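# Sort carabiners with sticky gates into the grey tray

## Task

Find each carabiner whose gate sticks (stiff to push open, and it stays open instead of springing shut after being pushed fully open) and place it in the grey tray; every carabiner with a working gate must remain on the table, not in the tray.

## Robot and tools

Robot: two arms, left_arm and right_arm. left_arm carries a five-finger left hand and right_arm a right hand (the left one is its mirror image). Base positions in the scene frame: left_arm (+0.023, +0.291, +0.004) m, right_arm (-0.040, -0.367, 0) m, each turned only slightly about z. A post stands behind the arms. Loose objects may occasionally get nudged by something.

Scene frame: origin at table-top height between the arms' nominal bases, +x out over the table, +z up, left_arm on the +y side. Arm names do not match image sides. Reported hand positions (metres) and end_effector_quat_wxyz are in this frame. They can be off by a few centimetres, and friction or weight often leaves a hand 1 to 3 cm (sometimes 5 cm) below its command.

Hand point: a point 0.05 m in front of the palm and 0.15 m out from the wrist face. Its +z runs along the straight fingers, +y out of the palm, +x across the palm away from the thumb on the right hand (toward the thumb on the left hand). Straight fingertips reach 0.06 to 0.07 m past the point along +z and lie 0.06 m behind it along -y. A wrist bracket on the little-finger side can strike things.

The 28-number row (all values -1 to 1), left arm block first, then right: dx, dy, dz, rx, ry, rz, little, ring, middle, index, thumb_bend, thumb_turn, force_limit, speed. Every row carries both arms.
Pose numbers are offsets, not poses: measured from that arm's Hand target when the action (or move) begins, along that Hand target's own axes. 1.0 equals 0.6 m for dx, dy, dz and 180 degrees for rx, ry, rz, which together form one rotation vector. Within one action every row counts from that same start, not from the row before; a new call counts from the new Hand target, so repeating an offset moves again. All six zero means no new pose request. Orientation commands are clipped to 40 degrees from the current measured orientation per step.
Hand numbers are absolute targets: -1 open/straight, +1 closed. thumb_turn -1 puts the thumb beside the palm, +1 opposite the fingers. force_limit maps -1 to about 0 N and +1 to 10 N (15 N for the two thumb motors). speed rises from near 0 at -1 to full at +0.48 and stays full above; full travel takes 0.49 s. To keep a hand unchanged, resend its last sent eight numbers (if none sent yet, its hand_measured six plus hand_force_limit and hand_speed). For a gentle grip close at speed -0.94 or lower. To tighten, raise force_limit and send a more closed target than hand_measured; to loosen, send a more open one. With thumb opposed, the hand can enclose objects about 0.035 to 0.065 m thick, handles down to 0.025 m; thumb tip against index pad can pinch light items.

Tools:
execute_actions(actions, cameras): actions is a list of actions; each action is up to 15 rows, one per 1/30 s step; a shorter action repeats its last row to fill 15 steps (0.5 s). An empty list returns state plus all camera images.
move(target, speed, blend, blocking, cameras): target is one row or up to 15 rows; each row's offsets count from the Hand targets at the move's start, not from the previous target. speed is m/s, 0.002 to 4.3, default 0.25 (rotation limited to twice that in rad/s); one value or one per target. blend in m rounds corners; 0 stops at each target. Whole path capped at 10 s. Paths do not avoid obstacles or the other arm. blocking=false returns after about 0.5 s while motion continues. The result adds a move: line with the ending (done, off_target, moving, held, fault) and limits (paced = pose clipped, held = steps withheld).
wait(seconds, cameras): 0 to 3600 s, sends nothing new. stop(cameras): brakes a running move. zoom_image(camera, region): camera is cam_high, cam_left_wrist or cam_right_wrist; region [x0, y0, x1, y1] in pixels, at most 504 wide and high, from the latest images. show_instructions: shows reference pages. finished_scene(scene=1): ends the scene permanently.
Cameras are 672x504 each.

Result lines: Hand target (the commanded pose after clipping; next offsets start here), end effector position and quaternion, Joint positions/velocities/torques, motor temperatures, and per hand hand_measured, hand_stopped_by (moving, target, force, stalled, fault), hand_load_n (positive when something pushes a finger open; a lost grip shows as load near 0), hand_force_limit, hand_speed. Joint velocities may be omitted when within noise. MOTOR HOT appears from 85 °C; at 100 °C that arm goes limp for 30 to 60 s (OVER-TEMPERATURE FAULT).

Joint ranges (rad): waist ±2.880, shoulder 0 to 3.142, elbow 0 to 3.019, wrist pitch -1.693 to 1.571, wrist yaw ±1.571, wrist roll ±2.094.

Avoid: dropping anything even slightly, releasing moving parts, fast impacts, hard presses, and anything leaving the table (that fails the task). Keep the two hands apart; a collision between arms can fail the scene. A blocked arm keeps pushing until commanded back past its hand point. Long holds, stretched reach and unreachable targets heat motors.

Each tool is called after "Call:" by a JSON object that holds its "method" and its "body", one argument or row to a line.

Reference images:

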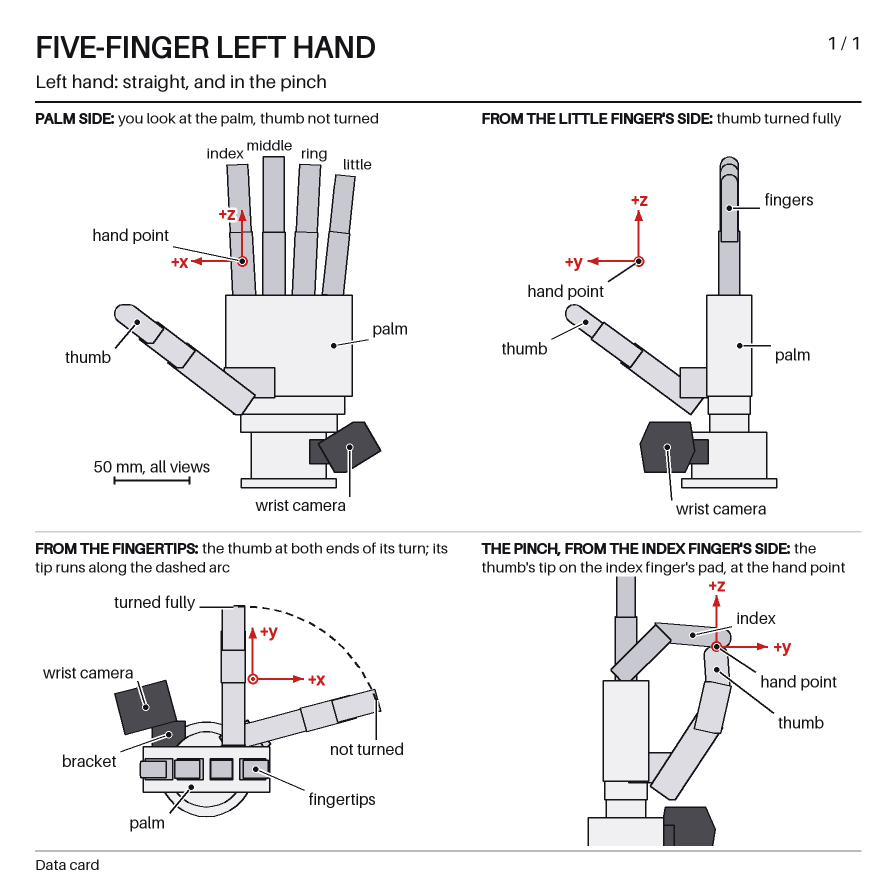

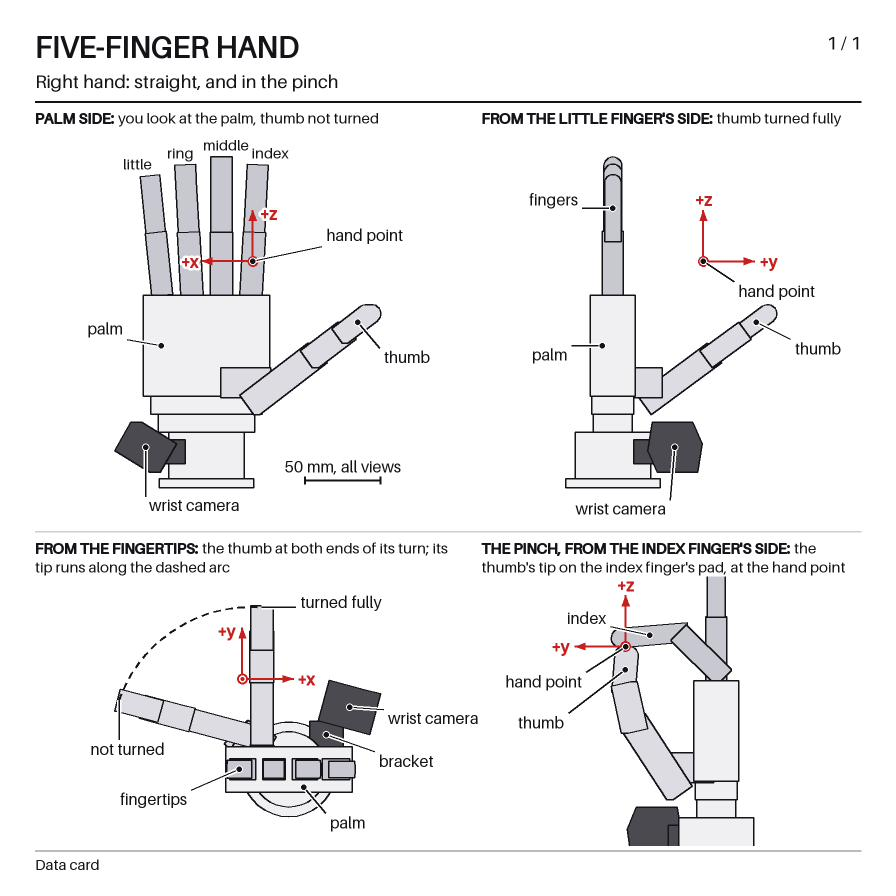

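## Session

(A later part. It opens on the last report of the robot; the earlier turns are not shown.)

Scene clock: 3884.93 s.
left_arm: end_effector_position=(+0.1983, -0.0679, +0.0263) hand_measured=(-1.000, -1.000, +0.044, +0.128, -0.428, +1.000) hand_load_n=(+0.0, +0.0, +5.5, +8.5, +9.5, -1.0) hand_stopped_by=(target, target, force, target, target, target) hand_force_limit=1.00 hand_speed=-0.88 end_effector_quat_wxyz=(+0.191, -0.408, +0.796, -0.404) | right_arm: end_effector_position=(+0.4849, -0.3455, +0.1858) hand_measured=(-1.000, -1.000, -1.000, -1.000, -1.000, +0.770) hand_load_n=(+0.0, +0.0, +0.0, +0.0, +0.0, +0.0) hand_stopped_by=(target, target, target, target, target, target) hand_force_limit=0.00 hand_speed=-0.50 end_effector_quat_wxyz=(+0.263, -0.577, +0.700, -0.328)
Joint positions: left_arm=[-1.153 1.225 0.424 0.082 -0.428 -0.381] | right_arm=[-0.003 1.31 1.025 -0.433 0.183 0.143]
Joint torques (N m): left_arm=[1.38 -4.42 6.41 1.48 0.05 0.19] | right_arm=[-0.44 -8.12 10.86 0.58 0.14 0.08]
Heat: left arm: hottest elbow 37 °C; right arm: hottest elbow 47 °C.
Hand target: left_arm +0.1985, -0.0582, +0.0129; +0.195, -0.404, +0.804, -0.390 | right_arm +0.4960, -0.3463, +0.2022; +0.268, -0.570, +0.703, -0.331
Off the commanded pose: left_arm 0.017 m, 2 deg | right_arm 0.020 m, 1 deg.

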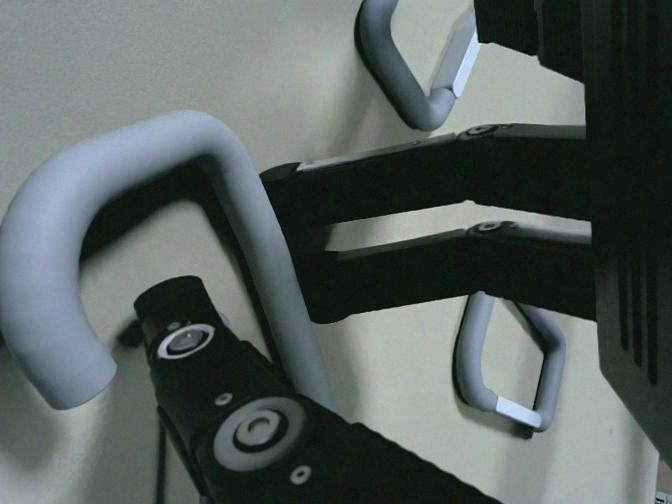

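Call:
{"method": "execute_actions", "body": {
  "actions": [
    [[0,0,0,0,0,0,-1,-1,0.13,0.13,-0.39,1,1,-0.88,0,0,0,0,0,0,-1,-1,-1,-1,-1,0.77,0,-0.5]],
    [[0,0,0,0,0,0,-1,-1,0.13,0.13,-0.39,1,1,-0.88,0,0,0,0,0,0,-1,-1,-1,-1,-1,0.77,0,-0.5]]
  ],
  "cameras": ["cam_left_wrist"]
}}

Call:
{"method": "execute_actions", "body": {
  "actions": [
    [[0,0,0,0,0,0,-1,-1,0.13,0.13,-0.36,1,1,-0.9,0,0,0,0,0,0,-1,-1,-1,-1,-1,0.77,0,-0.5]],
    [[0,0,0,0,0,0,-1,-1,0.13,0.13,-0.36,1,1,-0.9,0,0,0,0,0,0,-1,-1,-1,-1,-1,0.77,0,-0.5]]
  ],
  "cameras": ["cam_left_wrist"]
}}

Scene clock: 3893.17 s.
left_arm: end_effector_position=(+0.1983, -0.0679, +0.0263) hand_measured=(-1.000, -1.000, +0.044, +0.128, -0.398, +1.000) hand_load_n=(+0.0, +0.0, +5.5, +8.5, +10.0, -0.5) hand_stopped_by=(target, target, force, target, target, target) hand_force_limit=1.00 hand_speed=-0.88 end_effector_quat_wxyz=(+0.191, -0.408, +0.796, -0.404) | right_arm: end_effector_position=(+0.4849, -0.3455, +0.1858) hand_measured=(-1.000, -1.000, -1.000, -1.000, -1.000, +0.770) hand_load_n=(+0.0, +0.0, +0.0, +0.0, +0.0, +0.0) hand_stopped_by=(target, target, target, target, target, target) hand_force_limit=0.00 hand_speed=-0.50 end_effector_quat_wxyz=(+0.263, -0.577, +0.700, -0.328)
Joint positions: left_arm=[-1.153 1.225 0.424 0.082 -0.428 -0.381] | right_arm=[-0.003 1.31 1.025 -0.433 0.183 0.143]
Joint torques (N m): left_arm=[1.44 -4.37 6.41 1.48 0.04 0.19] | right_arm=[-0.44 -8.41 10.99 0.64 0.14 0.1]
Heat: left arm: hottest elbow 37 °C; right arm: hottest elbow 47 °C.
Hand target: left_arm +0.1985, -0.0582, +0.0129; +0.195, -0.404, +0.804, -0.390 | right_arm +0.4960, -0.3463, +0.2022; +0.268, -0.570, +0.703, -0.331
Off the commanded pose: left_arm 0.017 m, 2 deg | right_arm 0.020 m, 1 deg.

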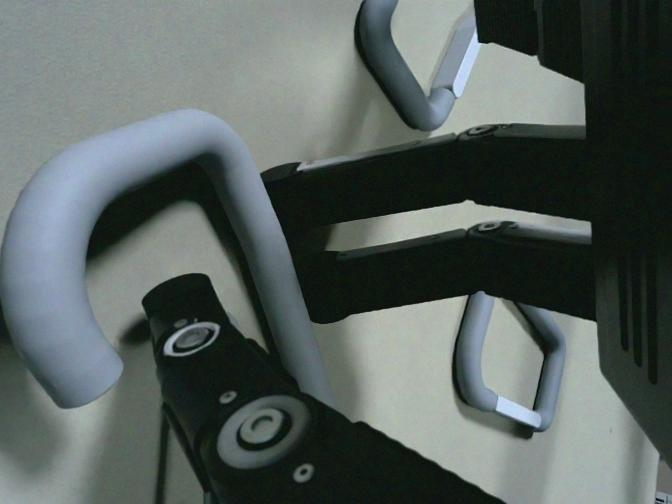

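Scene clock: 3894.47 s.
left_arm: end_effector_position=(+0.1983, -0.0679, +0.0263) hand_measured=(-1.000, -1.000, +0.044, +0.128, -0.368, +1.000) hand_load_n=(-0.5, +0.0, +5.5, +8.5, +10.5, -0.5) hand_stopped_by=(target, target, force, target, target, target) hand_force_limit=1.00 hand_speed=-0.90 end_effector_quat_wxyz=(+0.191, -0.408, +0.796, -0.404) | right_arm: end_effector_position=(+0.4849, -0.3455, +0.1858) hand_measured=(-1.000, -1.000, -1.000, -1.000, -1.000, +0.770) hand_load_n=(+0.0, +0.0, +0.0, +0.0, +0.0, +0.0) hand_stopped_by=(target, target, target, target, target, target) hand_force_limit=0.00 hand_speed=-0.50 end_effector_quat_wxyz=(+0.263, -0.577, +0.700, -0.328)
Joint positions: left_arm=[-1.153 1.225 0.424 0.082 -0.428 -0.381] | right_arm=[-0.003 1.31 1.025 -0.433 0.183 0.143]
Joint torques (N m): left_arm=[1.44 -4.37 6.41 1.51 0.04 0.19] | right_arm=[-0.62 -8.29 10.95 0.51 0.11 0.1]
Heat: left arm: hottest elbow 37 °C; right arm: hottest elbow 47 °C.
Hand target: left_arm +0.1985, -0.0582, +0.0129; +0.195, -0.404, +0.804, -0.390 | right_arm +0.4960, -0.3463, +0.2022; +0.268, -0.570, +0.703, -0.331
Off the commanded pose: left_arm 0.017 m, 2 deg | right_arm 0.020 m, 1 deg.

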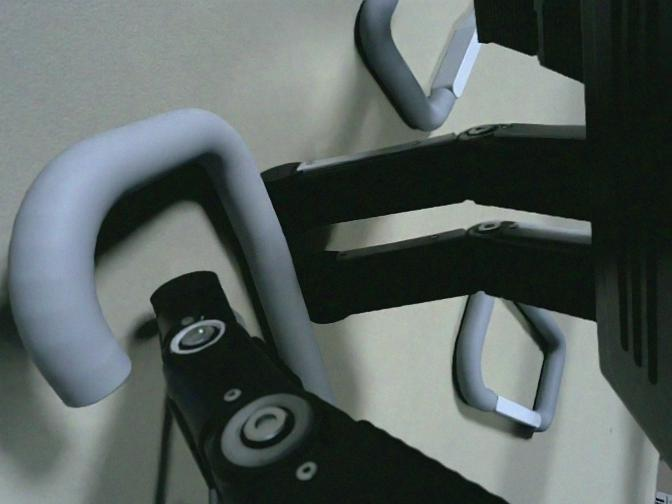

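Call:
{"method": "execute_actions", "body": {
  "actions": [
    [[0,0,0,0,0,0,-1,-1,0.13,0.13,-0.33,1,1,-0.9,0,0,0,0,0,0,-1,-1,-1,-1,-1,0.77,0,-0.5]],
    [[0,0,0,0,0,0,-1,-1,0.13,0.13,-0.33,1,1,-0.9,0,0,0,0,0,0,-1,-1,-1,-1,-1,0.77,0,-0.5]]
  ],
  "cameras": ["cam_left_wrist"]
}}

Call:
{"method": "execute_actions", "body": {
  "actions": [
    [[0,0,0,0,0,0,-1,-1,0.13,0.13,-0.31,1,1,-0.9,0,0,0,0,0,0,-1,-1,-1,-1,-1,0.77,0,-0.5]],
    [[0,0,0,0,0,0,-1,-1,0.13,0.13,-0.31,1,1,-0.9,0,0,0,0,0,0,-1,-1,-1,-1,-1,0.77,0,-0.5]]
  ],
  "cameras": ["cam_left_wrist"]
}}

Scene clock: 3901.47 s.
left_arm: end_effector_position=(+0.1983, -0.0679, +0.0263) hand_measured=(-1.000, -1.000, +0.044, +0.128, -0.340, +1.000) hand_load_n=(+0.0, +0.0, +6.0, +9.0, +13.0, +0.0) hand_stopped_by=(target, target, force, target, stalled, target) hand_force_limit=1.00 hand_speed=-0.90 end_effector_quat_wxyz=(+0.191, -0.408, +0.796, -0.404) | right_arm: end_effector_position=(+0.4849, -0.3455, +0.1858) hand_measured=(-1.000, -1.000, -1.000, -1.000, -1.000, +0.770) hand_load_n=(+0.0, +0.0, +0.0, +0.0, +0.0, +0.0) hand_stopped_by=(target, target, target, target, target, target) hand_force_limit=0.00 hand_speed=-0.50 end_effector_quat_wxyz=(+0.263, -0.577, +0.700, -0.328)
Joint positions: left_arm=[-1.153 1.225 0.424 0.082 -0.428 -0.381] | right_arm=[-0.003 1.31 1.025 -0.433 0.183 0.143]
Joint torques (N m): left_arm=[1.44 -4.37 6.39 1.48 0.04 0.19] | right_arm=[-0.32 -8.64 10.91 0.51 0.16 0.07]
Heat: left arm: hottest elbow 37 °C; right arm: hottest elbow 47 °C.
Hand target: left_arm +0.1985, -0.0582, +0.0129; +0.195, -0.404, +0.804, -0.390 | right_arm +0.4960, -0.3463, +0.2022; +0.268, -0.570, +0.703, -0.331
Off the commanded pose: left_arm 0.017 m, 2 deg | right_arm 0.020 m, 1 deg.

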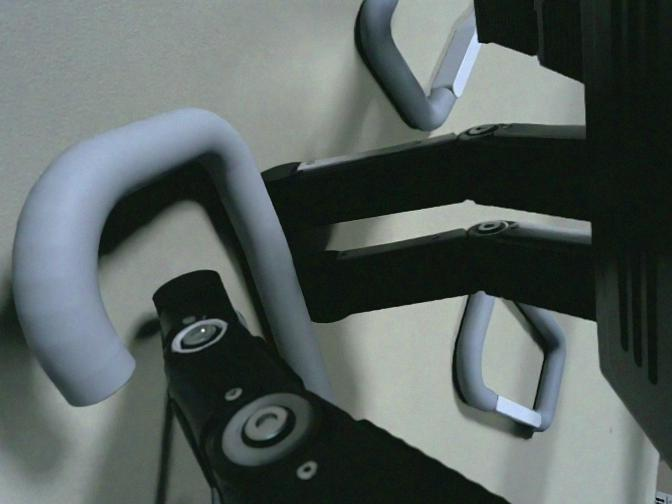

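Scene clock: 3902.77 s.
left_arm: end_effector_position=(+0.1983, -0.0679, +0.0263) hand_measured=(-1.000, -1.000, +0.044, +0.128, -0.320, +1.000) hand_load_n=(+0.0, +0.0, +7.0, +10.0, +14.0, +0.0) hand_stopped_by=(target, target, force, target, stalled, target) hand_force_limit=1.00 hand_speed=-0.90 end_effector_quat_wxyz=(+0.191, -0.408, +0.796, -0.404) | right_arm: end_effector_position=(+0.4849, -0.3455, +0.1858) hand_measured=(-1.000, -1.000, -1.000, -1.000, -1.000, +0.770) hand_load_n=(-0.5, +0.0, +0.0, +0.0, +0.0, +0.0) hand_stopped_by=(target, target, target, target, target, target) hand_force_limit=0.00 hand_speed=-0.50 end_effector_quat_wxyz=(+0.263, -0.577, +0.700, -0.328)
Joint positions: left_arm=[-1.153 1.225 0.424 0.082 -0.428 -0.381] | right_arm=[-0.003 1.31 1.025 -0.433 0.183 0.143]
Joint torques (N m): left_arm=[1.44 -4.37 6.43 1.5 0.05 0.19] | right_arm=[-0.5 -8.64 10.86 0.61 0.14 0.05]
Heat: left arm: hottest elbow 37 °C; right arm: hottest elbow 47 °C.
Hand target: left_arm +0.1985, -0.0582, +0.0129; +0.195, -0.404, +0.804, -0.390 | right_arm +0.4960, -0.3463, +0.2022; +0.268, -0.570, +0.703, -0.331
Off the commanded pose: left_arm 0.017 m, 2 deg | right_arm 0.020 m, 1 deg.

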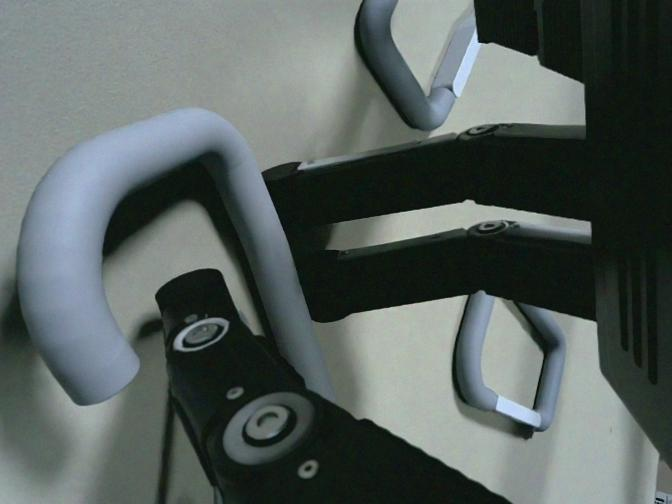

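Call:
{"method": "execute_actions", "body": {
  "actions": [
    [[0,0,0,0,0,0,-1,-1,0.13,0.13,-0.4,1,1,-0.9,0,0,0,0,0,0,-1,-1,-1,-1,-1,0.77,0,-0.5]],
    [[0,0,0,0,0,0,-1,-1,0.13,0.13,-0.4,1,1,-0.9,0,0,0,0,0,0,-1,-1,-1,-1,-1,0.77,0,-0.5]]
  ],
  "cameras": ["cam_left_wrist"]
}}

Call:
{"method": "execute_actions", "body": {
  "actions": [
    [[0,0,0,0,0,0,-1,-1,0.13,0.13,-0.5,1,1,-0.88,0,0,0,0,0,0,-1,-1,-1,-1,-1,0.77,0,-0.5]],
    [[0,0,0,0,0,0,-1,-1,0.13,0.13,-0.5,1,1,-0.88,0,0,0,0,0,0,-1,-1,-1,-1,-1,0.77,0,-0.5]]
  ],
  "cameras": ["cam_left_wrist"]
}}

Scene clock: 3910.57 s.
left_arm: end_effector_position=(+0.1983, -0.0679, +0.0263) hand_measured=(-1.000, -1.000, +0.044, +0.128, -0.404, +1.000) hand_load_n=(+0.0, +0.0, +5.5, +7.5, +8.5, -1.0) hand_stopped_by=(target, target, force, target, target, target) hand_force_limit=1.00 hand_speed=-0.90 end_effector_quat_wxyz=(+0.191, -0.408, +0.796, -0.404) | right_arm: end_effector_position=(+0.4849, -0.3455, +0.1858) hand_measured=(-1.000, -1.000, -1.000, -1.000, -1.000, +0.770) hand_load_n=(-0.5, +0.0, +0.0, +0.0, +0.0, +0.0) hand_stopped_by=(target, target, target, target, target, target) hand_force_limit=0.00 hand_speed=-0.50 end_effector_quat_wxyz=(+0.263, -0.577, +0.700, -0.328)
Joint positions: left_arm=[-1.153 1.225 0.424 0.082 -0.428 -0.381] | right_arm=[-0.003 1.31 1.025 -0.433 0.183 0.143]
Joint torques (N m): left_arm=[1.44 -4.37 6.42 1.48 0.05 0.19] | right_arm=[-0.03 -8.12 10.91 0.59 0.17 0.06]
Heat: left arm: hottest elbow 37 °C; right arm: hottest elbow 47 °C.
Hand target: left_arm +0.1985, -0.0582, +0.0129; +0.195, -0.404, +0.804, -0.390 | right_arm +0.4960, -0.3463, +0.2022; +0.268, -0.570, +0.703, -0.331
Off the commanded pose: left_arm 0.017 m, 2 deg | right_arm 0.020 m, 1 deg.

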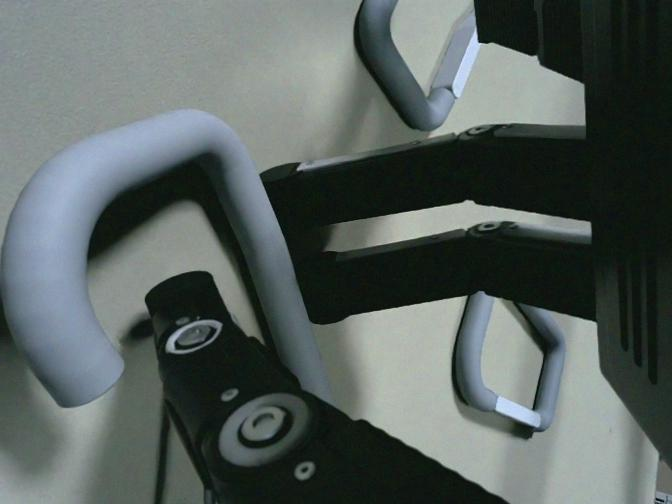

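Scene clock: 3911.87 s.
left_arm: end_effector_position=(+0.1983, -0.0679, +0.0263) hand_measured=(-1.000, -1.000, +0.044, +0.128, -0.504, +1.000) hand_load_n=(+0.0, +0.0, +2.5, +6.0, +7.0, -1.0) hand_stopped_by=(target, target, force, target, target, target) hand_force_limit=1.00 hand_speed=-0.88 end_effector_quat_wxyz=(+0.191, -0.408, +0.796, -0.404) | right_arm: end_effector_position=(+0.4849, -0.3455, +0.1858) hand_measured=(-1.000, -1.000, -1.000, -1.000, -1.000, +0.770) hand_load_n=(+0.0, +0.0, +0.0, +0.0, +0.0, +0.0) hand_stopped_by=(target, target, target, target, target, target) hand_force_limit=0.00 hand_speed=-0.50 end_effector_quat_wxyz=(+0.263, -0.577, +0.700, -0.328)
Joint positions: left_arm=[-1.153 1.225 0.424 0.082 -0.428 -0.381] | right_arm=[-0.003 1.31 1.025 -0.433 0.183 0.143]
Joint torques (N m): left_arm=[1.44 -4.31 6.39 1.5 0.04 0.2] | right_arm=[-0.26 -8.12 10.97 0.54 0.18 0.07]
Heat: left arm: hottest elbow 37 °C; right arm: hottest elbow 47 °C.
Hand target: left_arm +0.1985, -0.0582, +0.0129; +0.195, -0.404, +0.804, -0.390 | right_arm +0.4960, -0.3463, +0.2022; +0.268, -0.570, +0.703, -0.331
Off the commanded pose: left_arm 0.017 m, 2 deg | right_arm 0.020 m, 1 deg.

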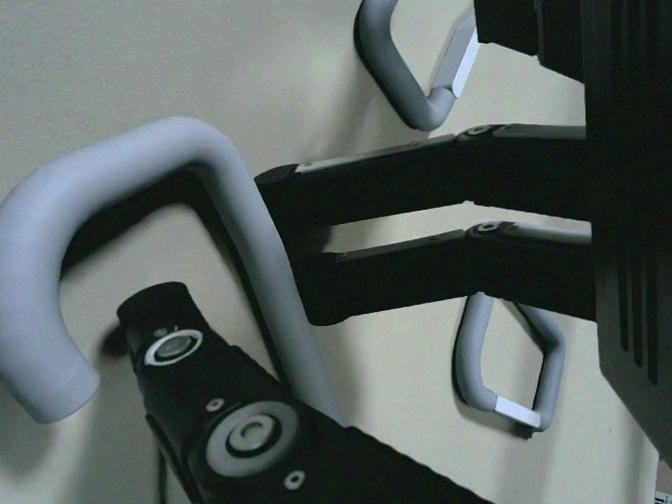

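Call:
{"method": "execute_actions", "body": {
  "actions": [
    [[0,0,0,0,0,0,-1,-1,0.13,0.13,-0.64,1,1,-0.85,0,0,0,0,0,0,-1,-1,-1,-1,-1,0.77,0,-0.5]],
    [[0,0,0,0,0,0,-1,-1,0.13,0.13,-0.64,1,1,-0.85,0,0,0,0,0,0,-1,-1,-1,-1,-1,0.77,0,-0.5]]
  ],
  "cameras": ["cam_left_wrist"]
}}

Call:
{"method": "execute_actions", "body": {
  "actions": [
    [[0,0,0,0,0,0,-1,-1,0.13,0.13,-0.85,1,1,-0.8,0,0,0,0,0,0,-1,-1,-1,-1,-1,0.77,0,-0.5]],
    [[0,0,0,0,0,0,-1,-1,0.13,0.13,-0.85,1,1,-0.8,0,0,0,0,0,0,-1,-1,-1,-1,-1,0.77,0,-0.5]]
  ],
  "cameras": ["cam_left_wrist"]
}}

Scene clock: 3918.37 s.
left_arm: end_effector_position=(+0.1983, -0.0679, +0.0263) hand_measured=(-1.000, -1.000, +0.044, +0.128, -0.644, +1.000) hand_load_n=(+0.0, +0.0, +0.5, +5.0, +7.0, -1.0) hand_stopped_by=(target, target, force, target, target, target) hand_force_limit=1.00 hand_speed=-0.85 end_effector_quat_wxyz=(+0.191, -0.408, +0.796, -0.404) | right_arm: end_effector_position=(+0.4849, -0.3455, +0.1858) hand_measured=(-1.000, -1.000, -1.000, -1.000, -1.000, +0.770) hand_load_n=(+0.0, +0.0, +0.0, +0.0, +0.0, +0.0) hand_stopped_by=(target, target, target, target, target, target) hand_force_limit=0.00 hand_speed=-0.50 end_effector_quat_wxyz=(+0.263, -0.577, +0.700, -0.328)
Joint positions: left_arm=[-1.153 1.225 0.424 0.082 -0.428 -0.381] | right_arm=[-0.003 1.31 1.025 -0.433 0.183 0.143]
Joint torques (N m): left_arm=[1.44 -4.42 6.43 1.47 0.05 0.19] | right_arm=[-0.26 -8.59 10.93 0.62 0.18 0.05]
Heat: left arm: hottest elbow 37 °C; right arm: hottest elbow 47 °C.
Hand target: left_arm +0.1985, -0.0582, +0.0129; +0.195, -0.404, +0.804, -0.390 | right_arm +0.4960, -0.3463, +0.2022; +0.268, -0.570, +0.703, -0.331
Off the commanded pose: left_arm 0.017 m, 2 deg | right_arm 0.020 m, 1 deg.

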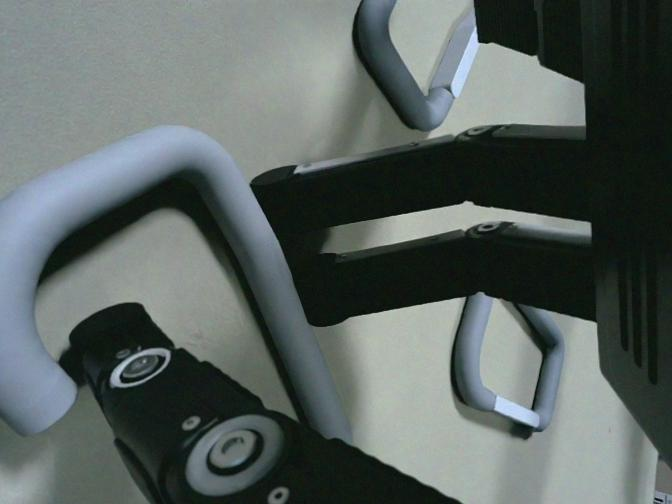

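Scene clock: 3919.67 s.
left_arm: end_effector_position=(+0.1984, -0.0679, +0.0260) hand_measured=(-1.000, -1.000, +0.044, +0.130, -0.850, +1.000) hand_load_n=(-0.5, +0.0, +0.0, +0.5, +0.0, +0.0) hand_stopped_by=(target, target, force, target, target, target) hand_force_limit=1.00 hand_speed=-0.80 end_effector_quat_wxyz=(+0.191, -0.408, +0.796, -0.404) | right_arm: end_effector_position=(+0.4849, -0.3455, +0.1858) hand_measured=(-1.000, -1.000, -1.000, -1.000, -1.000, +0.770) hand_load_n=(+0.0, +0.0, +0.0, +0.0, +0.0, +0.0) hand_stopped_by=(target, target, target, target, target, target) hand_force_limit=0.00 hand_speed=-0.50 end_effector_quat_wxyz=(+0.263, -0.577, +0.700, -0.328)
Joint positions: left_arm=[-1.153 1.227 0.424 0.083 -0.428 -0.381] | right_arm=[-0.003 1.31 1.025 -0.433 0.183 0.143]
Joint torques (N m): left_arm=[1.44 -4.54 6.39 1.47 0.04 0.19] | right_arm=[-0.62 -7.94 10.88 0.65 0.19 0.06]
Heat: left arm: hottest elbow 37 °C; right arm: hottest elbow 47 °C.
Hand target: left_arm +0.1985, -0.0582, +0.0129; +0.195, -0.404, +0.804, -0.390 | right_arm +0.4960, -0.3463, +0.2022; +0.268, -0.570, +0.703, -0.331
Off the commanded pose: left_arm 0.016 m, 2 deg | right_arm 0.020 m, 1 deg.

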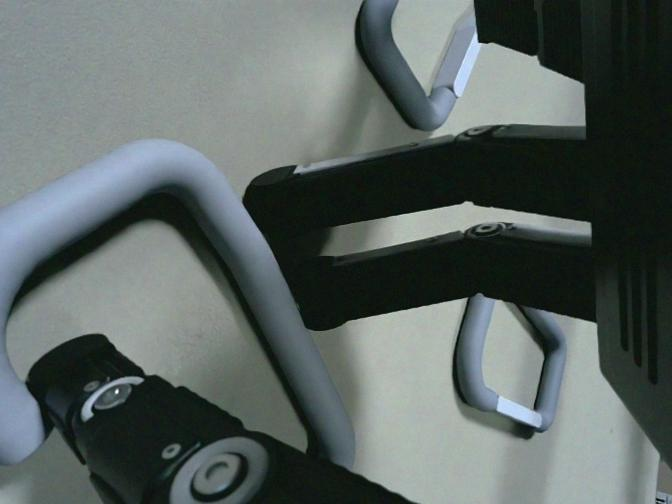

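Call:
{"method": "execute_actions", "body": {
  "actions": [
    [[0,0,0,0,0,0,-1,-1,0.0,0.0,-1,1,0,-0.8,0,0,0,0,0,0,-1,-1,-1,-1,-1,0.77,0,-0.5]],
    [[0,0,0,0,0,0,-1,-1,0.0,0.0,-1,1,0,-0.8,0,0,0,0,0,0,-1,-1,-1,-1,-1,0.77,0,-0.5]]
  ],
  "cameras": ["cam_left_wrist"]
}}

Scene clock: 3924.00 s.
left_arm: end_effector_position=(+0.1985, -0.0682, +0.0262) hand_measured=(-1.000, -1.000, +0.000, +0.000, -0.998, +1.000) hand_load_n=(+0.0, +0.0, +0.0, -0.5, -2.0, -1.0) hand_stopped_by=(target, target, target, target, target, target) hand_force_limit=0.00 hand_speed=-0.80 end_effector_quat_wxyz=(+0.191, -0.408, +0.796, -0.405) | right_arm: end_effector_position=(+0.4849, -0.3455, +0.1858) hand_measured=(-1.000, -1.000, -1.000, -1.000, -1.000, +0.770) hand_load_n=(+0.0, +0.0, +0.0, -0.5, +0.0, +0.0) hand_stopped_by=(target, target, target, target, target, target) hand_force_limit=0.00 hand_speed=-0.50 end_effector_quat_wxyz=(+0.263, -0.577, +0.700, -0.328)
Joint positions: left_arm=[-1.153 1.227 0.424 0.084 -0.428 -0.381] | right_arm=[-0.003 1.31 1.025 -0.433 0.183 0.143]
Joint torques (N m): left_arm=[1.44 -4.54 6.42 1.4 0.05 0.19] | right_arm=[-0.38 -8.12 10.91 0.65 0.15 0.08]
Heat: left arm: hottest elbow 37 °C; right arm: hottest elbow 48 °C.
Hand target: left_arm +0.1985, -0.0582, +0.0129; +0.195, -0.404, +0.804, -0.390 | right_arm +0.4960, -0.3463, +0.2022; +0.268, -0.570, +0.703, -0.331
Off the commanded pose: left_arm 0.017 m, 2 deg | right_arm 0.020 m, 1 deg.

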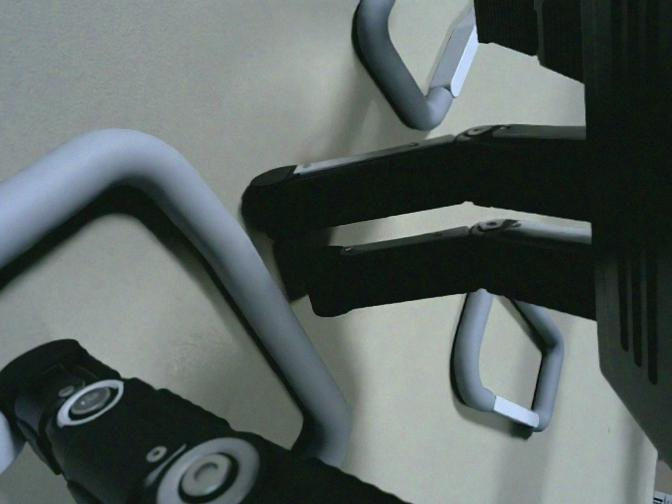

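Call:
{"method": "move", "body": {
  "target": [0,-0.0654,-0.0516,0,0,0,-1,-1,-0.3,-0.3,-1,1,0,-0.5,0,0,0,0,0,0,-1,-1,-1,-1,-1,0.77,0,-0.5],
  "speed": 0.06,
  "cameras": ["cam_left_wrist"]
}}

Scene clock: 3929.63 s.
left_arm: end_effector_position=(+0.1849, -0.0427, +0.0372) hand_measured=(-1.000, -1.000, -0.300, -0.300, -0.998, +1.000) hand_load_n=(+0.0, +0.0, +0.0, +0.0, +0.0, +0.0) hand_stopped_by=(target, target, target, target, target, target) hand_force_limit=0.00 hand_speed=-0.50 end_effector_quat_wxyz=(+0.192, -0.403, +0.813, -0.373) | right_arm: end_effector_position=(+0.4849, -0.3455, +0.1858) hand_measured=(-1.000, -1.000, -1.000, -1.000, -1.000, +0.770) hand_load_n=(+0.0, +0.0, +0.0, +0.0, +0.0, +0.0) hand_stopped_by=(target, target, target, target, target, target) hand_force_limit=0.00 hand_speed=-0.50 end_effector_quat_wxyz=(+0.263, -0.577, +0.700, -0.328)
Joint positions: left_arm=[-1.16 1.11 0.425 -0.106 -0.425 -0.381] | right_arm=[-0.003 1.31 1.025 -0.433 0.183 0.143]
Joint torques (N m): left_arm=[1.49 -5.95 12.81 0.4 -0.14 0.2] | right_arm=[-0.56 -8.41 11.07 0.69 0.14 0.08]
Heat: left arm: hottest elbow 37 °C; right arm: hottest elbow 48 °C.
Hand target: left_arm +0.1986, -0.0581, +0.0629; +0.196, -0.404, +0.804, -0.390 | right_arm +0.4960, -0.3463, +0.2022; +0.268, -0.570, +0.703, -0.331
Off the commanded pose: left_arm 0.033 m, 2 deg | right_arm 0.020 m, 1 deg.
move: off_target (left_arm)

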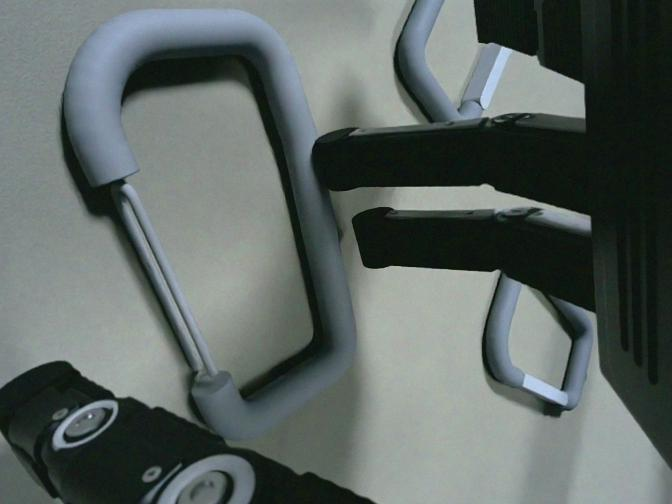

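Call:
{"method": "move", "body": {
  "target": [
    [0,-0.1269,-0.1001,0,0,0,-1,-1,-0.3,-0.3,-1,1,0,-0.5,0,0,0,0,0,0,-1,-1,-1,-1,-1,0.77,0,-0.5],
    [0.205,-0.1844,-0.0272,0,-0.1814,-0.143,-1,-1,-0.3,-0.3,-1,1,0,-0.5,0,0,0,0,0,0,-1,-1,-1,-1,-1,0.77,0,-0.5]
  ],
  "speed": 0.1,
  "blend": 0.02,
  "cameras": ["all"]
}}

Scene clock: 3959.70 s.
left_arm: end_effector_position=(+0.1760, -0.1698, +0.1407) hand_measured=(-1.000, -1.000, -0.300, -0.300, -0.998, +1.000) hand_load_n=(+0.0, +0.0, +0.0, +0.0, +0.0, +0.0) hand_stopped_by=(target, target, target, target, target, target) hand_force_limit=0.00 hand_speed=-0.50 end_effector_quat_wxyz=(-0.334, +0.659, -0.614, +0.277) | right_arm: end_effector_position=(+0.4849, -0.3455, +0.1858) hand_measured=(-1.000, -1.000, -1.000, -1.000, -1.000, +0.770) hand_load_n=(+0.0, -0.5, +0.0, +0.0, +0.0, +0.0) hand_stopped_by=(target, target, target, target, target, target) hand_force_limit=0.00 hand_speed=-0.50 end_effector_quat_wxyz=(+0.263, -0.577, +0.700, -0.328)
Joint positions: left_arm=[-1.438 1.583 1.241 -1.284 -0.895 -1.583] | right_arm=[-0.003 1.31 1.025 -0.433 0.183 0.143]
Joint torques (N m): left_arm=[-0.73 -12.51 13.16 -0.68 -0.93 -0.12] | right_arm=[-0.56 -8.18 10.91 0.5 0.13 0.07]
Heat: left arm: hottest elbow 41 °C; right arm: hottest elbow 48 °C.
Hand target: left_arm +0.1698, -0.1900, +0.1600; -0.321, +0.663, -0.608, +0.295 | right_arm +0.4960, -0.3463, +0.2022; +0.268, -0.570, +0.703, -0.331
Off the commanded pose: left_arm 0.029 m, 3 deg | right_arm 0.020 m, 1 deg.
move: off_target (left_arm)

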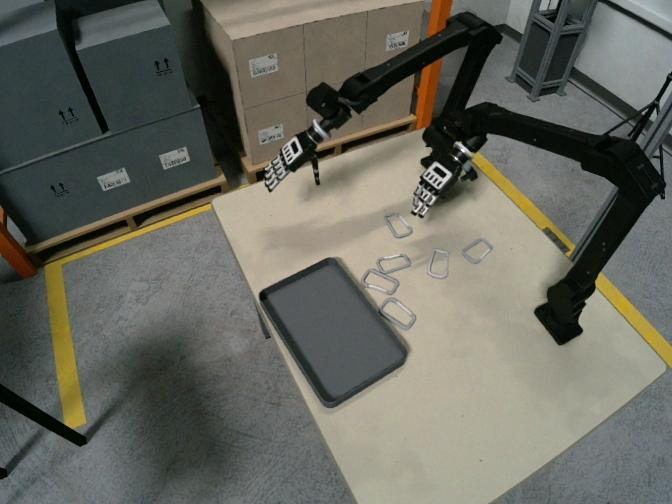

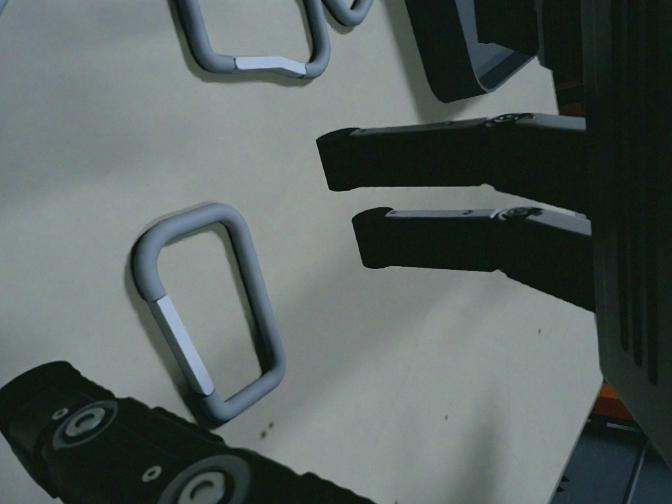

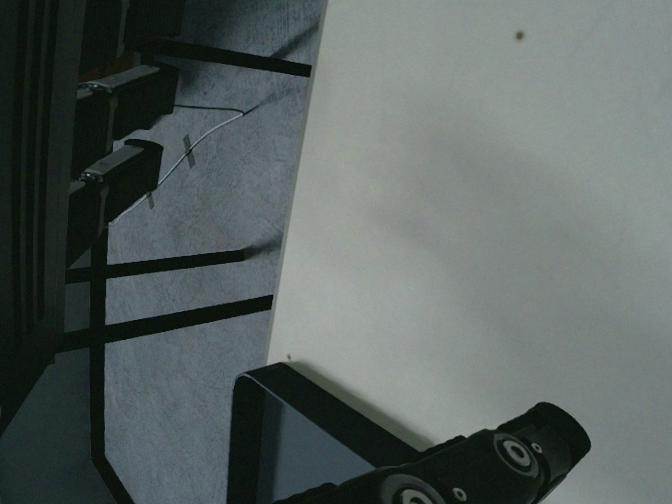

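Call:
{"method": "move", "body": {
  "target": [
    [0.0818,-0.0445,0.1375,0,0,0,-1,-1,-0.3,-0.3,-1,1,0,-0.5,0,0,0,0,0,0,-1,-1,-1,-1,-1,0.77,0,-0.5],
    [0.0818,0.0407,0.2045,0,0,0,-1,-1,-0.3,-0.3,-1,1,0,-0.5,0,0,0,0,0,0,-1,-1,-1,-1,-1,0.77,0,-0.5]
  ],
  "speed": 0.1,
  "blend": 0.02,
  "cameras": ["cam_left_wrist","cam_high"]
}}

Scene clock: 3981.17 s.
left_arm: end_effector_position=(+0.2451, -0.2327, +0.0658) hand_measured=(-1.000, -1.000, -0.300, -0.300, -0.998, +1.000) hand_load_n=(+0.0, +0.0, +0.0, +0.0, +0.0, +0.0) hand_stopped_by=(target, target, target, target, target, target) hand_force_limit=0.00 hand_speed=-0.50 end_effector_quat_wxyz=(-0.323, +0.660, -0.611, +0.296) | right_arm: end_effector_position=(+0.4849, -0.3455, +0.1858) hand_measured=(-1.000, -1.000, -1.000, -1.000, -1.000, +0.770) hand_load_n=(+0.0, +0.0, +0.0, +0.0, +0.0, +0.0) hand_stopped_by=(target, target, target, target, target, target) hand_force_limit=0.00 hand_speed=-0.50 end_effector_quat_wxyz=(+0.263, -0.577, +0.700, -0.328)
Joint positions: left_arm=[-1.317 1.782 1.28 -0.913 -0.896 -1.368] | right_arm=[-0.003 1.31 1.025 -0.433 0.183 0.143]
Joint torques (N m): left_arm=[1.55 -15.85 8.14 1.09 -0.39 0.22] | right_arm=[-0.62 -8.41 10.92 0.44 0.14 0.06]
Motor temperatures (°C): left_arm=[27 27 45 28 27 28] | right_arm=[28 31 48 25 26 27]
Heat: left arm: hottest elbow 45 °C; right arm: hottest elbow 48 °C.
Hand target: left_arm +0.2549, -0.2320, +0.0649; -0.321, +0.663, -0.608, +0.295 | right_arm +0.4960, -0.3463, +0.2022; +0.268, -0.570, +0.703, -0.331
Off the commanded pose: left_arm 0.010 m, 0 deg | right_arm 0.020 m, 1 deg.
move: done
Images, in order (width x height): cam_high 672x504, cam_left_wrist 672x504.

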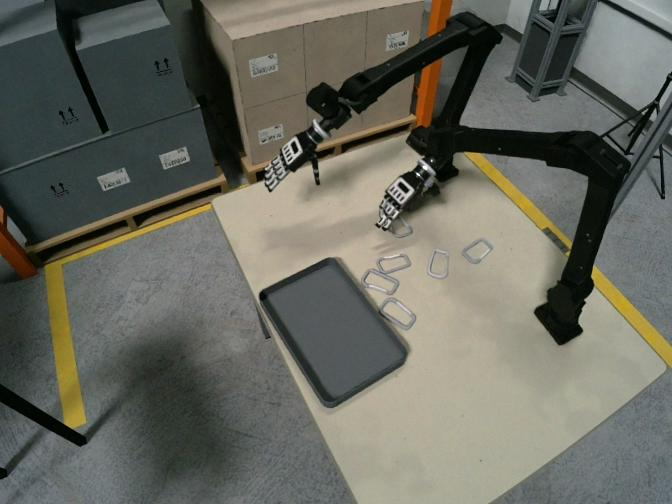

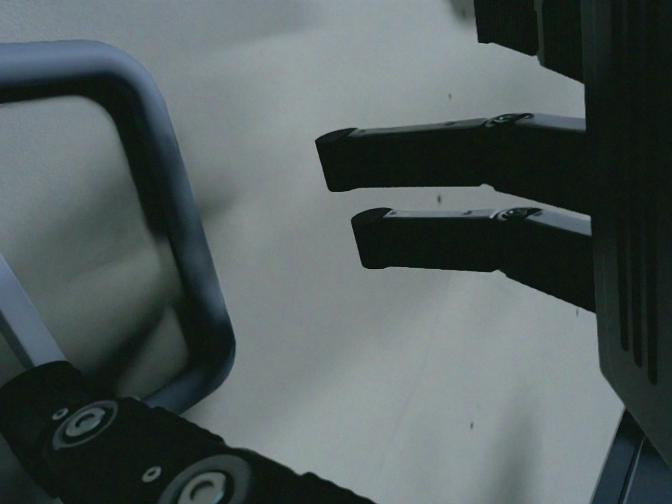

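Call:
{"method": "move", "body": {
  "target": [-0.0218,0.0262,0.0206,0,0,0,-1,-1,-0.3,-0.3,-1,1,0,-0.5,0,0,0,0,0,0,-1,-1,-1,-1,-1,0.77,0,-0.5],
  "speed": 0.08,
  "cameras": ["cam_left_wrist"]
}}

Scene clock: 3995.77 s.
left_arm: end_effector_position=(+0.2434, -0.2210, +0.0451) hand_measured=(-1.000, -1.000, -0.300, -0.300, -0.998, +1.000) hand_load_n=(+0.0, +0.0, +0.0, +0.0, +0.0, +0.0) hand_stopped_by=(target, target, target, target, target, target) hand_force_limit=0.00 hand_speed=-0.50 end_effector_quat_wxyz=(-0.322, +0.660, -0.611, +0.296) | right_arm: end_effector_position=(+0.4849, -0.3455, +0.1858) hand_measured=(-1.000, -1.000, -1.000, -1.000, -1.000, +0.770) hand_load_n=(+0.0, +0.0, +0.0, +0.0, +0.0, +0.0) hand_stopped_by=(target, target, target, target, target, target) hand_force_limit=0.00 hand_speed=-0.50 end_effector_quat_wxyz=(+0.263, -0.577, +0.700, -0.328)
Joint positions: left_arm=[-1.315 1.782 1.217 -0.846 -0.895 -1.363] | right_arm=[-0.003 1.31 1.025 -0.433 0.183 0.143]
Joint torques (N m): left_arm=[1.73 -15.68 7.73 1.06 -0.39 0.22] | right_arm=[-0.73 -8.41 10.91 0.51 0.15 0.08]
Heat: left arm: hottest elbow 44 °C; right arm: hottest elbow 48 °C.
Hand target: left_arm +0.2538, -0.2190, +0.0448; -0.321, +0.663, -0.608, +0.295 | right_arm +0.4960, -0.3463, +0.2022; +0.268, -0.570, +0.703, -0.331
Off the commanded pose: left_arm 0.011 m, 1 deg | right_arm 0.020 m, 1 deg.
move: off_target (left_arm)

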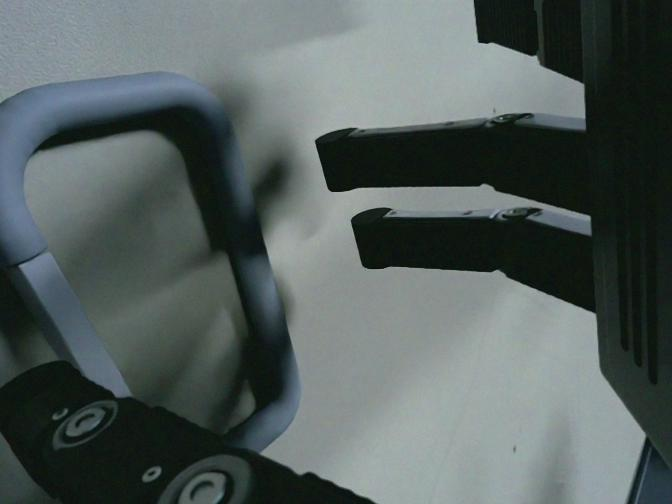

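Call:
{"method": "move", "body": {
  "target": [-0.0117,0.045,0.029,0,0,0,-1,-1,-0.3,-0.3,-1,1,0,-0.5,0,0,0,0,0,0,-1,-1,-1,-1,-1,0.77,0,-0.5],
  "speed": 0.05,
  "cameras": ["cam_left_wrist"]
}}

Scene clock: 4004.57 s.
left_arm: end_effector_position=(+0.2433, -0.2163, +0.0248) hand_measured=(-1.000, -1.000, -0.300, -0.300, -0.998, +1.000) hand_load_n=(+0.5, +0.0, +0.0, +0.0, +0.0, +0.0) hand_stopped_by=(target, target, target, target, target, target) hand_force_limit=0.00 hand_speed=-0.50 end_effector_quat_wxyz=(-0.321, +0.661, -0.608, +0.302) | right_arm: end_effector_position=(+0.4849, -0.3455, +0.1858) hand_measured=(-1.000, -1.000, -1.000, -1.000, -1.000, +0.770) hand_load_n=(+0.0, +0.0, -0.5, +0.0, +0.0, +0.0) hand_stopped_by=(target, target, target, target, target, target) hand_force_limit=0.00 hand_speed=-0.50 end_effector_quat_wxyz=(+0.263, -0.577, +0.700, -0.328)
Joint positions: left_arm=[-1.315 1.797 1.171 -0.772 -0.9 -1.363] | right_arm=[-0.003 1.31 1.025 -0.433 0.183 0.143]
Joint torques (N m): left_arm=[1.44 -14.21 6.8 1.31 -0.21 0.16] | right_arm=[-0.21 -8.53 10.92 0.62 0.15 0.07]
Heat: left arm: hottest elbow 42 °C; right arm: hottest elbow 48 °C.
Hand target: left_arm +0.2501, -0.2123, +0.0129; -0.321, +0.663, -0.608, +0.295 | right_arm +0.4960, -0.3463, +0.2022; +0.268, -0.570, +0.703, -0.331
Off the commanded pose: left_arm 0.014 m, 1 deg | right_arm 0.020 m, 1 deg.
move: off_target (left_arm)

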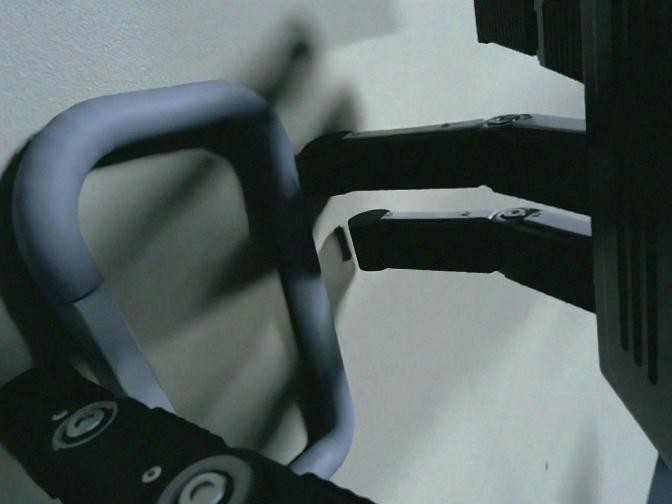

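Call:
{"method": "execute_actions", "body": {
  "actions": [
    [[0,0,0,0,0,0,-1,-1,0.1,0.1,-1,1,-0.3,-0.85,0,0,0,0,0,0,-1,-1,-1,-1,-1,0.77,0,-0.5]],
    [[0,0,0,0,0,0,-1,-1,0.1,0.1,-1,1,-0.3,-0.85,0,0,0,0,0,0,-1,-1,-1,-1,-1,0.77,0,-0.5]],
    [[0,0,0,0,0,0,-1,-1,0.1,0.1,-1,1,-0.3,-0.85,0,0,0,0,0,0,-1,-1,-1,-1,-1,0.77,0,-0.5]]
  ],
  "cameras": ["cam_left_wrist"]
}}

Scene clock: 4011.77 s.
left_arm: end_effector_position=(+0.2509, -0.2156, +0.0255) hand_measured=(-1.000, -1.000, -0.012, +0.098, -0.998, +1.000) hand_load_n=(+0.0, +0.0, +4.5, +3.5, +0.5, +0.5) hand_stopped_by=(target, target, force, force, target, target) hand_force_limit=-0.30 hand_speed=-0.85 end_effector_quat_wxyz=(-0.321, +0.666, -0.601, +0.304) | right_arm: end_effector_position=(+0.4849, -0.3455, +0.1858) hand_measured=(-1.000, -1.000, -1.000, -1.000, -1.000, +0.770) hand_load_n=(+0.0, +0.0, +0.0, +0.0, +0.0, +0.0) hand_stopped_by=(target, target, target, target, target, target) hand_force_limit=0.00 hand_speed=-0.50 end_effector_quat_wxyz=(+0.263, -0.577, +0.700, -0.328)
Joint positions: left_arm=[-1.301 1.797 1.171 -0.761 -0.901 -1.363] | right_arm=[-0.003 1.31 1.025 -0.433 0.183 0.143]
Joint torques (N m): left_arm=[0.97 -14.27 6.8 0.92 -0.15 0.17] | right_arm=[-0.73 -8.12 11.03 0.55 0.15 0.08]
Heat: left arm: hottest elbow 41 °C; right arm: hottest elbow 48 °C.
Hand target: left_arm +0.2501, -0.2123, +0.0129; -0.321, +0.663, -0.608, +0.295 | right_arm +0.4960, -0.3463, +0.2022; +0.268, -0.570, +0.703, -0.331
Off the commanded pose: left_arm 0.013 m, 1 deg | right_arm 0.020 m, 1 deg.

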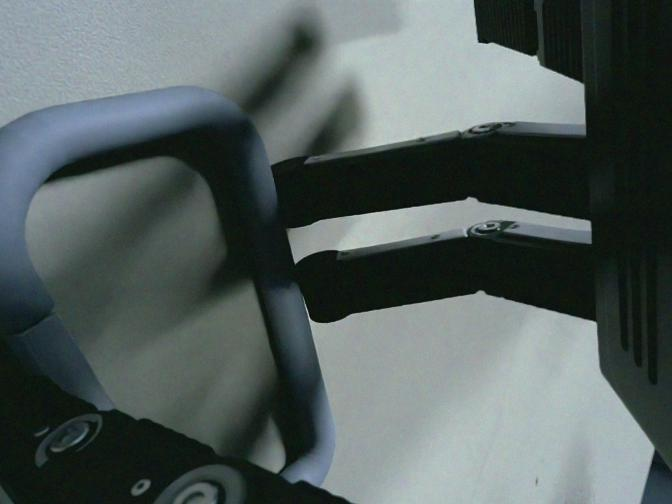

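Call:
{"method": "execute_actions", "body": {
  "actions": [
    [[0,0,0,0,0,0,-1,-1,0.12,0.12,-1,1,0.3,-0.85,0,0,0,0,0,0,-1,-1,-1,-1,-1,0.77,0,-0.5]],
    [[0,0,0,0,0,0,-1,-1,0.12,0.12,-0.9,1,0.8,-0.9,0,0,0,0,0,0,-1,-1,-1,-1,-1,0.77,0,-0.5]],
    [[0,0,0,0,0,0,-1,-1,0.12,0.12,-0.9,1,0.8,-0.9,0,0,0,0,0,0,-1,-1,-1,-1,-1,0.77,0,-0.5]]
  ],
  "cameras": ["cam_left_wrist"]
}}

Call:
{"method": "execute_actions", "body": {
  "actions": [
    [[0,0,0,0,0,0,-1,-1,0.12,0.12,-0.84,1,1,-0.88,0,0,0,0,0,0,-1,-1,-1,-1,-1,0.77,0,-0.5]],
    [[0,0,0,0,0,0,-1,-1,0.12,0.12,-0.84,1,1,-0.88,0,0,0,0,0,0,-1,-1,-1,-1,-1,0.77,0,-0.5]]
  ],
  "cameras": ["cam_left_wrist"]
}}

Scene clock: 4021.93 s.
left_arm: end_effector_position=(+0.2509, -0.2156, +0.0255) hand_measured=(-1.000, -1.000, +0.014, +0.118, -0.908, +1.000) hand_load_n=(+0.0, +0.0, +7.5, +4.5, +10.0, +1.5) hand_stopped_by=(target, target, force, target, target, target) hand_force_limit=0.80 hand_speed=-0.90 end_effector_quat_wxyz=(-0.321, +0.666, -0.601, +0.304) | right_arm: end_effector_position=(+0.4849, -0.3455, +0.1858) hand_measured=(-1.000, -1.000, -1.000, -1.000, -1.000, +0.770) hand_load_n=(-0.5, +0.0, +0.0, +0.0, +0.0, +0.0) hand_stopped_by=(target, target, target, target, target, target) hand_force_limit=0.00 hand_speed=-0.50 end_effector_quat_wxyz=(+0.263, -0.577, +0.700, -0.328)
Joint positions: left_arm=[-1.301 1.797 1.171 -0.761 -0.901 -1.363] | right_arm=[-0.003 1.31 1.025 -0.433 0.183 0.143]
Joint torques (N m): left_arm=[0.97 -14.27 6.8 0.94 -0.16 0.16] | right_arm=[-0.62 -8.29 10.88 0.64 0.14 0.07]
Motor temperatures (°C): left_arm=[27 28 40 28 27 28] | right_arm=[28 31 48 25 26 27]
Heat: left arm: hottest elbow 40 °C; right arm: hottest elbow 48 °C.
Hand target: left_arm +0.2501, -0.2123, +0.0129; -0.321, +0.663, -0.608, +0.295 | right_arm +0.4960, -0.3463, +0.2022; +0.268, -0.570, +0.703, -0.331
Off the commanded pose: left_arm 0.013 m, 1 deg | right_arm 0.020 m, 1 deg.

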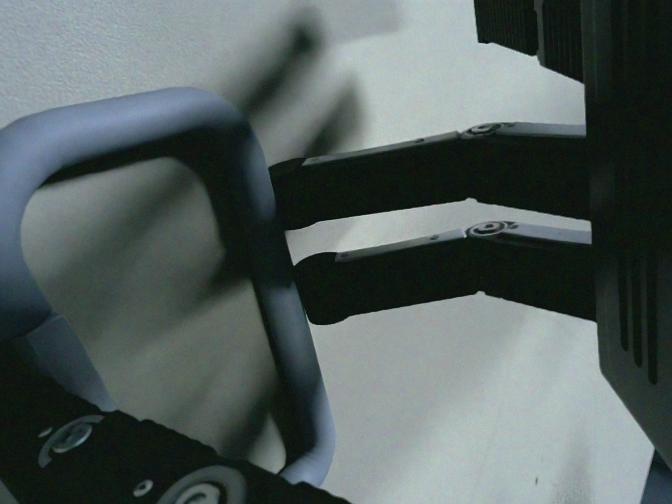

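Scene clock: 4023.23 s.
left_arm: end_effector_position=(+0.2509, -0.2156, +0.0255) hand_measured=(-1.000, -1.000, +0.014, +0.118, -0.848, +1.000) hand_load_n=(+0.0, +0.0, +8.0, +6.0, +11.5, +2.5) hand_stopped_by=(target, target, force, target, target, target) hand_force_limit=1.00 hand_speed=-0.88 end_effector_quat_wxyz=(-0.321, +0.666, -0.601, +0.304) | right_arm: end_effector_position=(+0.4849, -0.3455, +0.1858) hand_measured=(-1.000, -1.000, -1.000, -1.000, -1.000, +0.770) hand_load_n=(+0.0, +0.0, +0.0, +0.0, +0.0, +0.0) hand_stopped_by=(target, target, target, target, target, target) hand_force_limit=0.00 hand_speed=-0.50 end_effector_quat_wxyz=(+0.263, -0.577, +0.700, -0.328)
Joint positions: left_arm=[-1.301 1.797 1.171 -0.761 -0.901 -1.363] | right_arm=[-0.003 1.31 1.025 -0.433 0.183 0.143]
Joint torques (N m): left_arm=[1.03 -14.21 6.82 0.94 -0.15 0.16] | right_arm=[-0.38 -8.29 10.89 0.62 0.17 0.06]
Heat: left arm: hottest elbow 40 °C; right arm: hottest elbow 48 °C.
Hand target: left_arm +0.2501, -0.2123, +0.0129; -0.321, +0.663, -0.608, +0.295 | right_arm +0.4960, -0.3463, +0.2022; +0.268, -0.570, +0.703, -0.331
Off the commanded pose: left_arm 0.013 m, 1 deg | right_arm 0.020 m, 1 deg.

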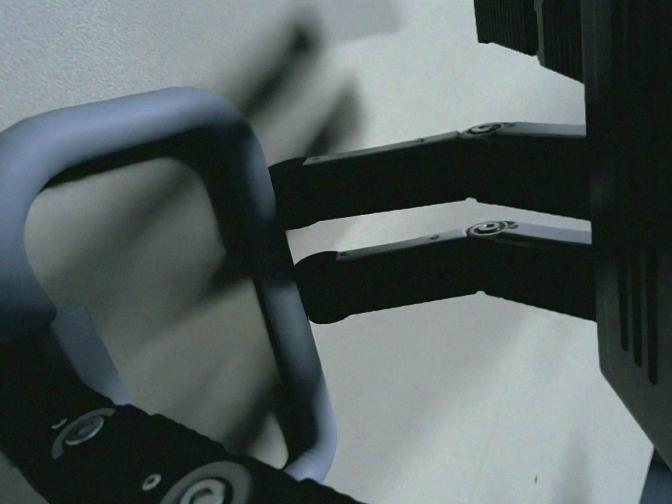

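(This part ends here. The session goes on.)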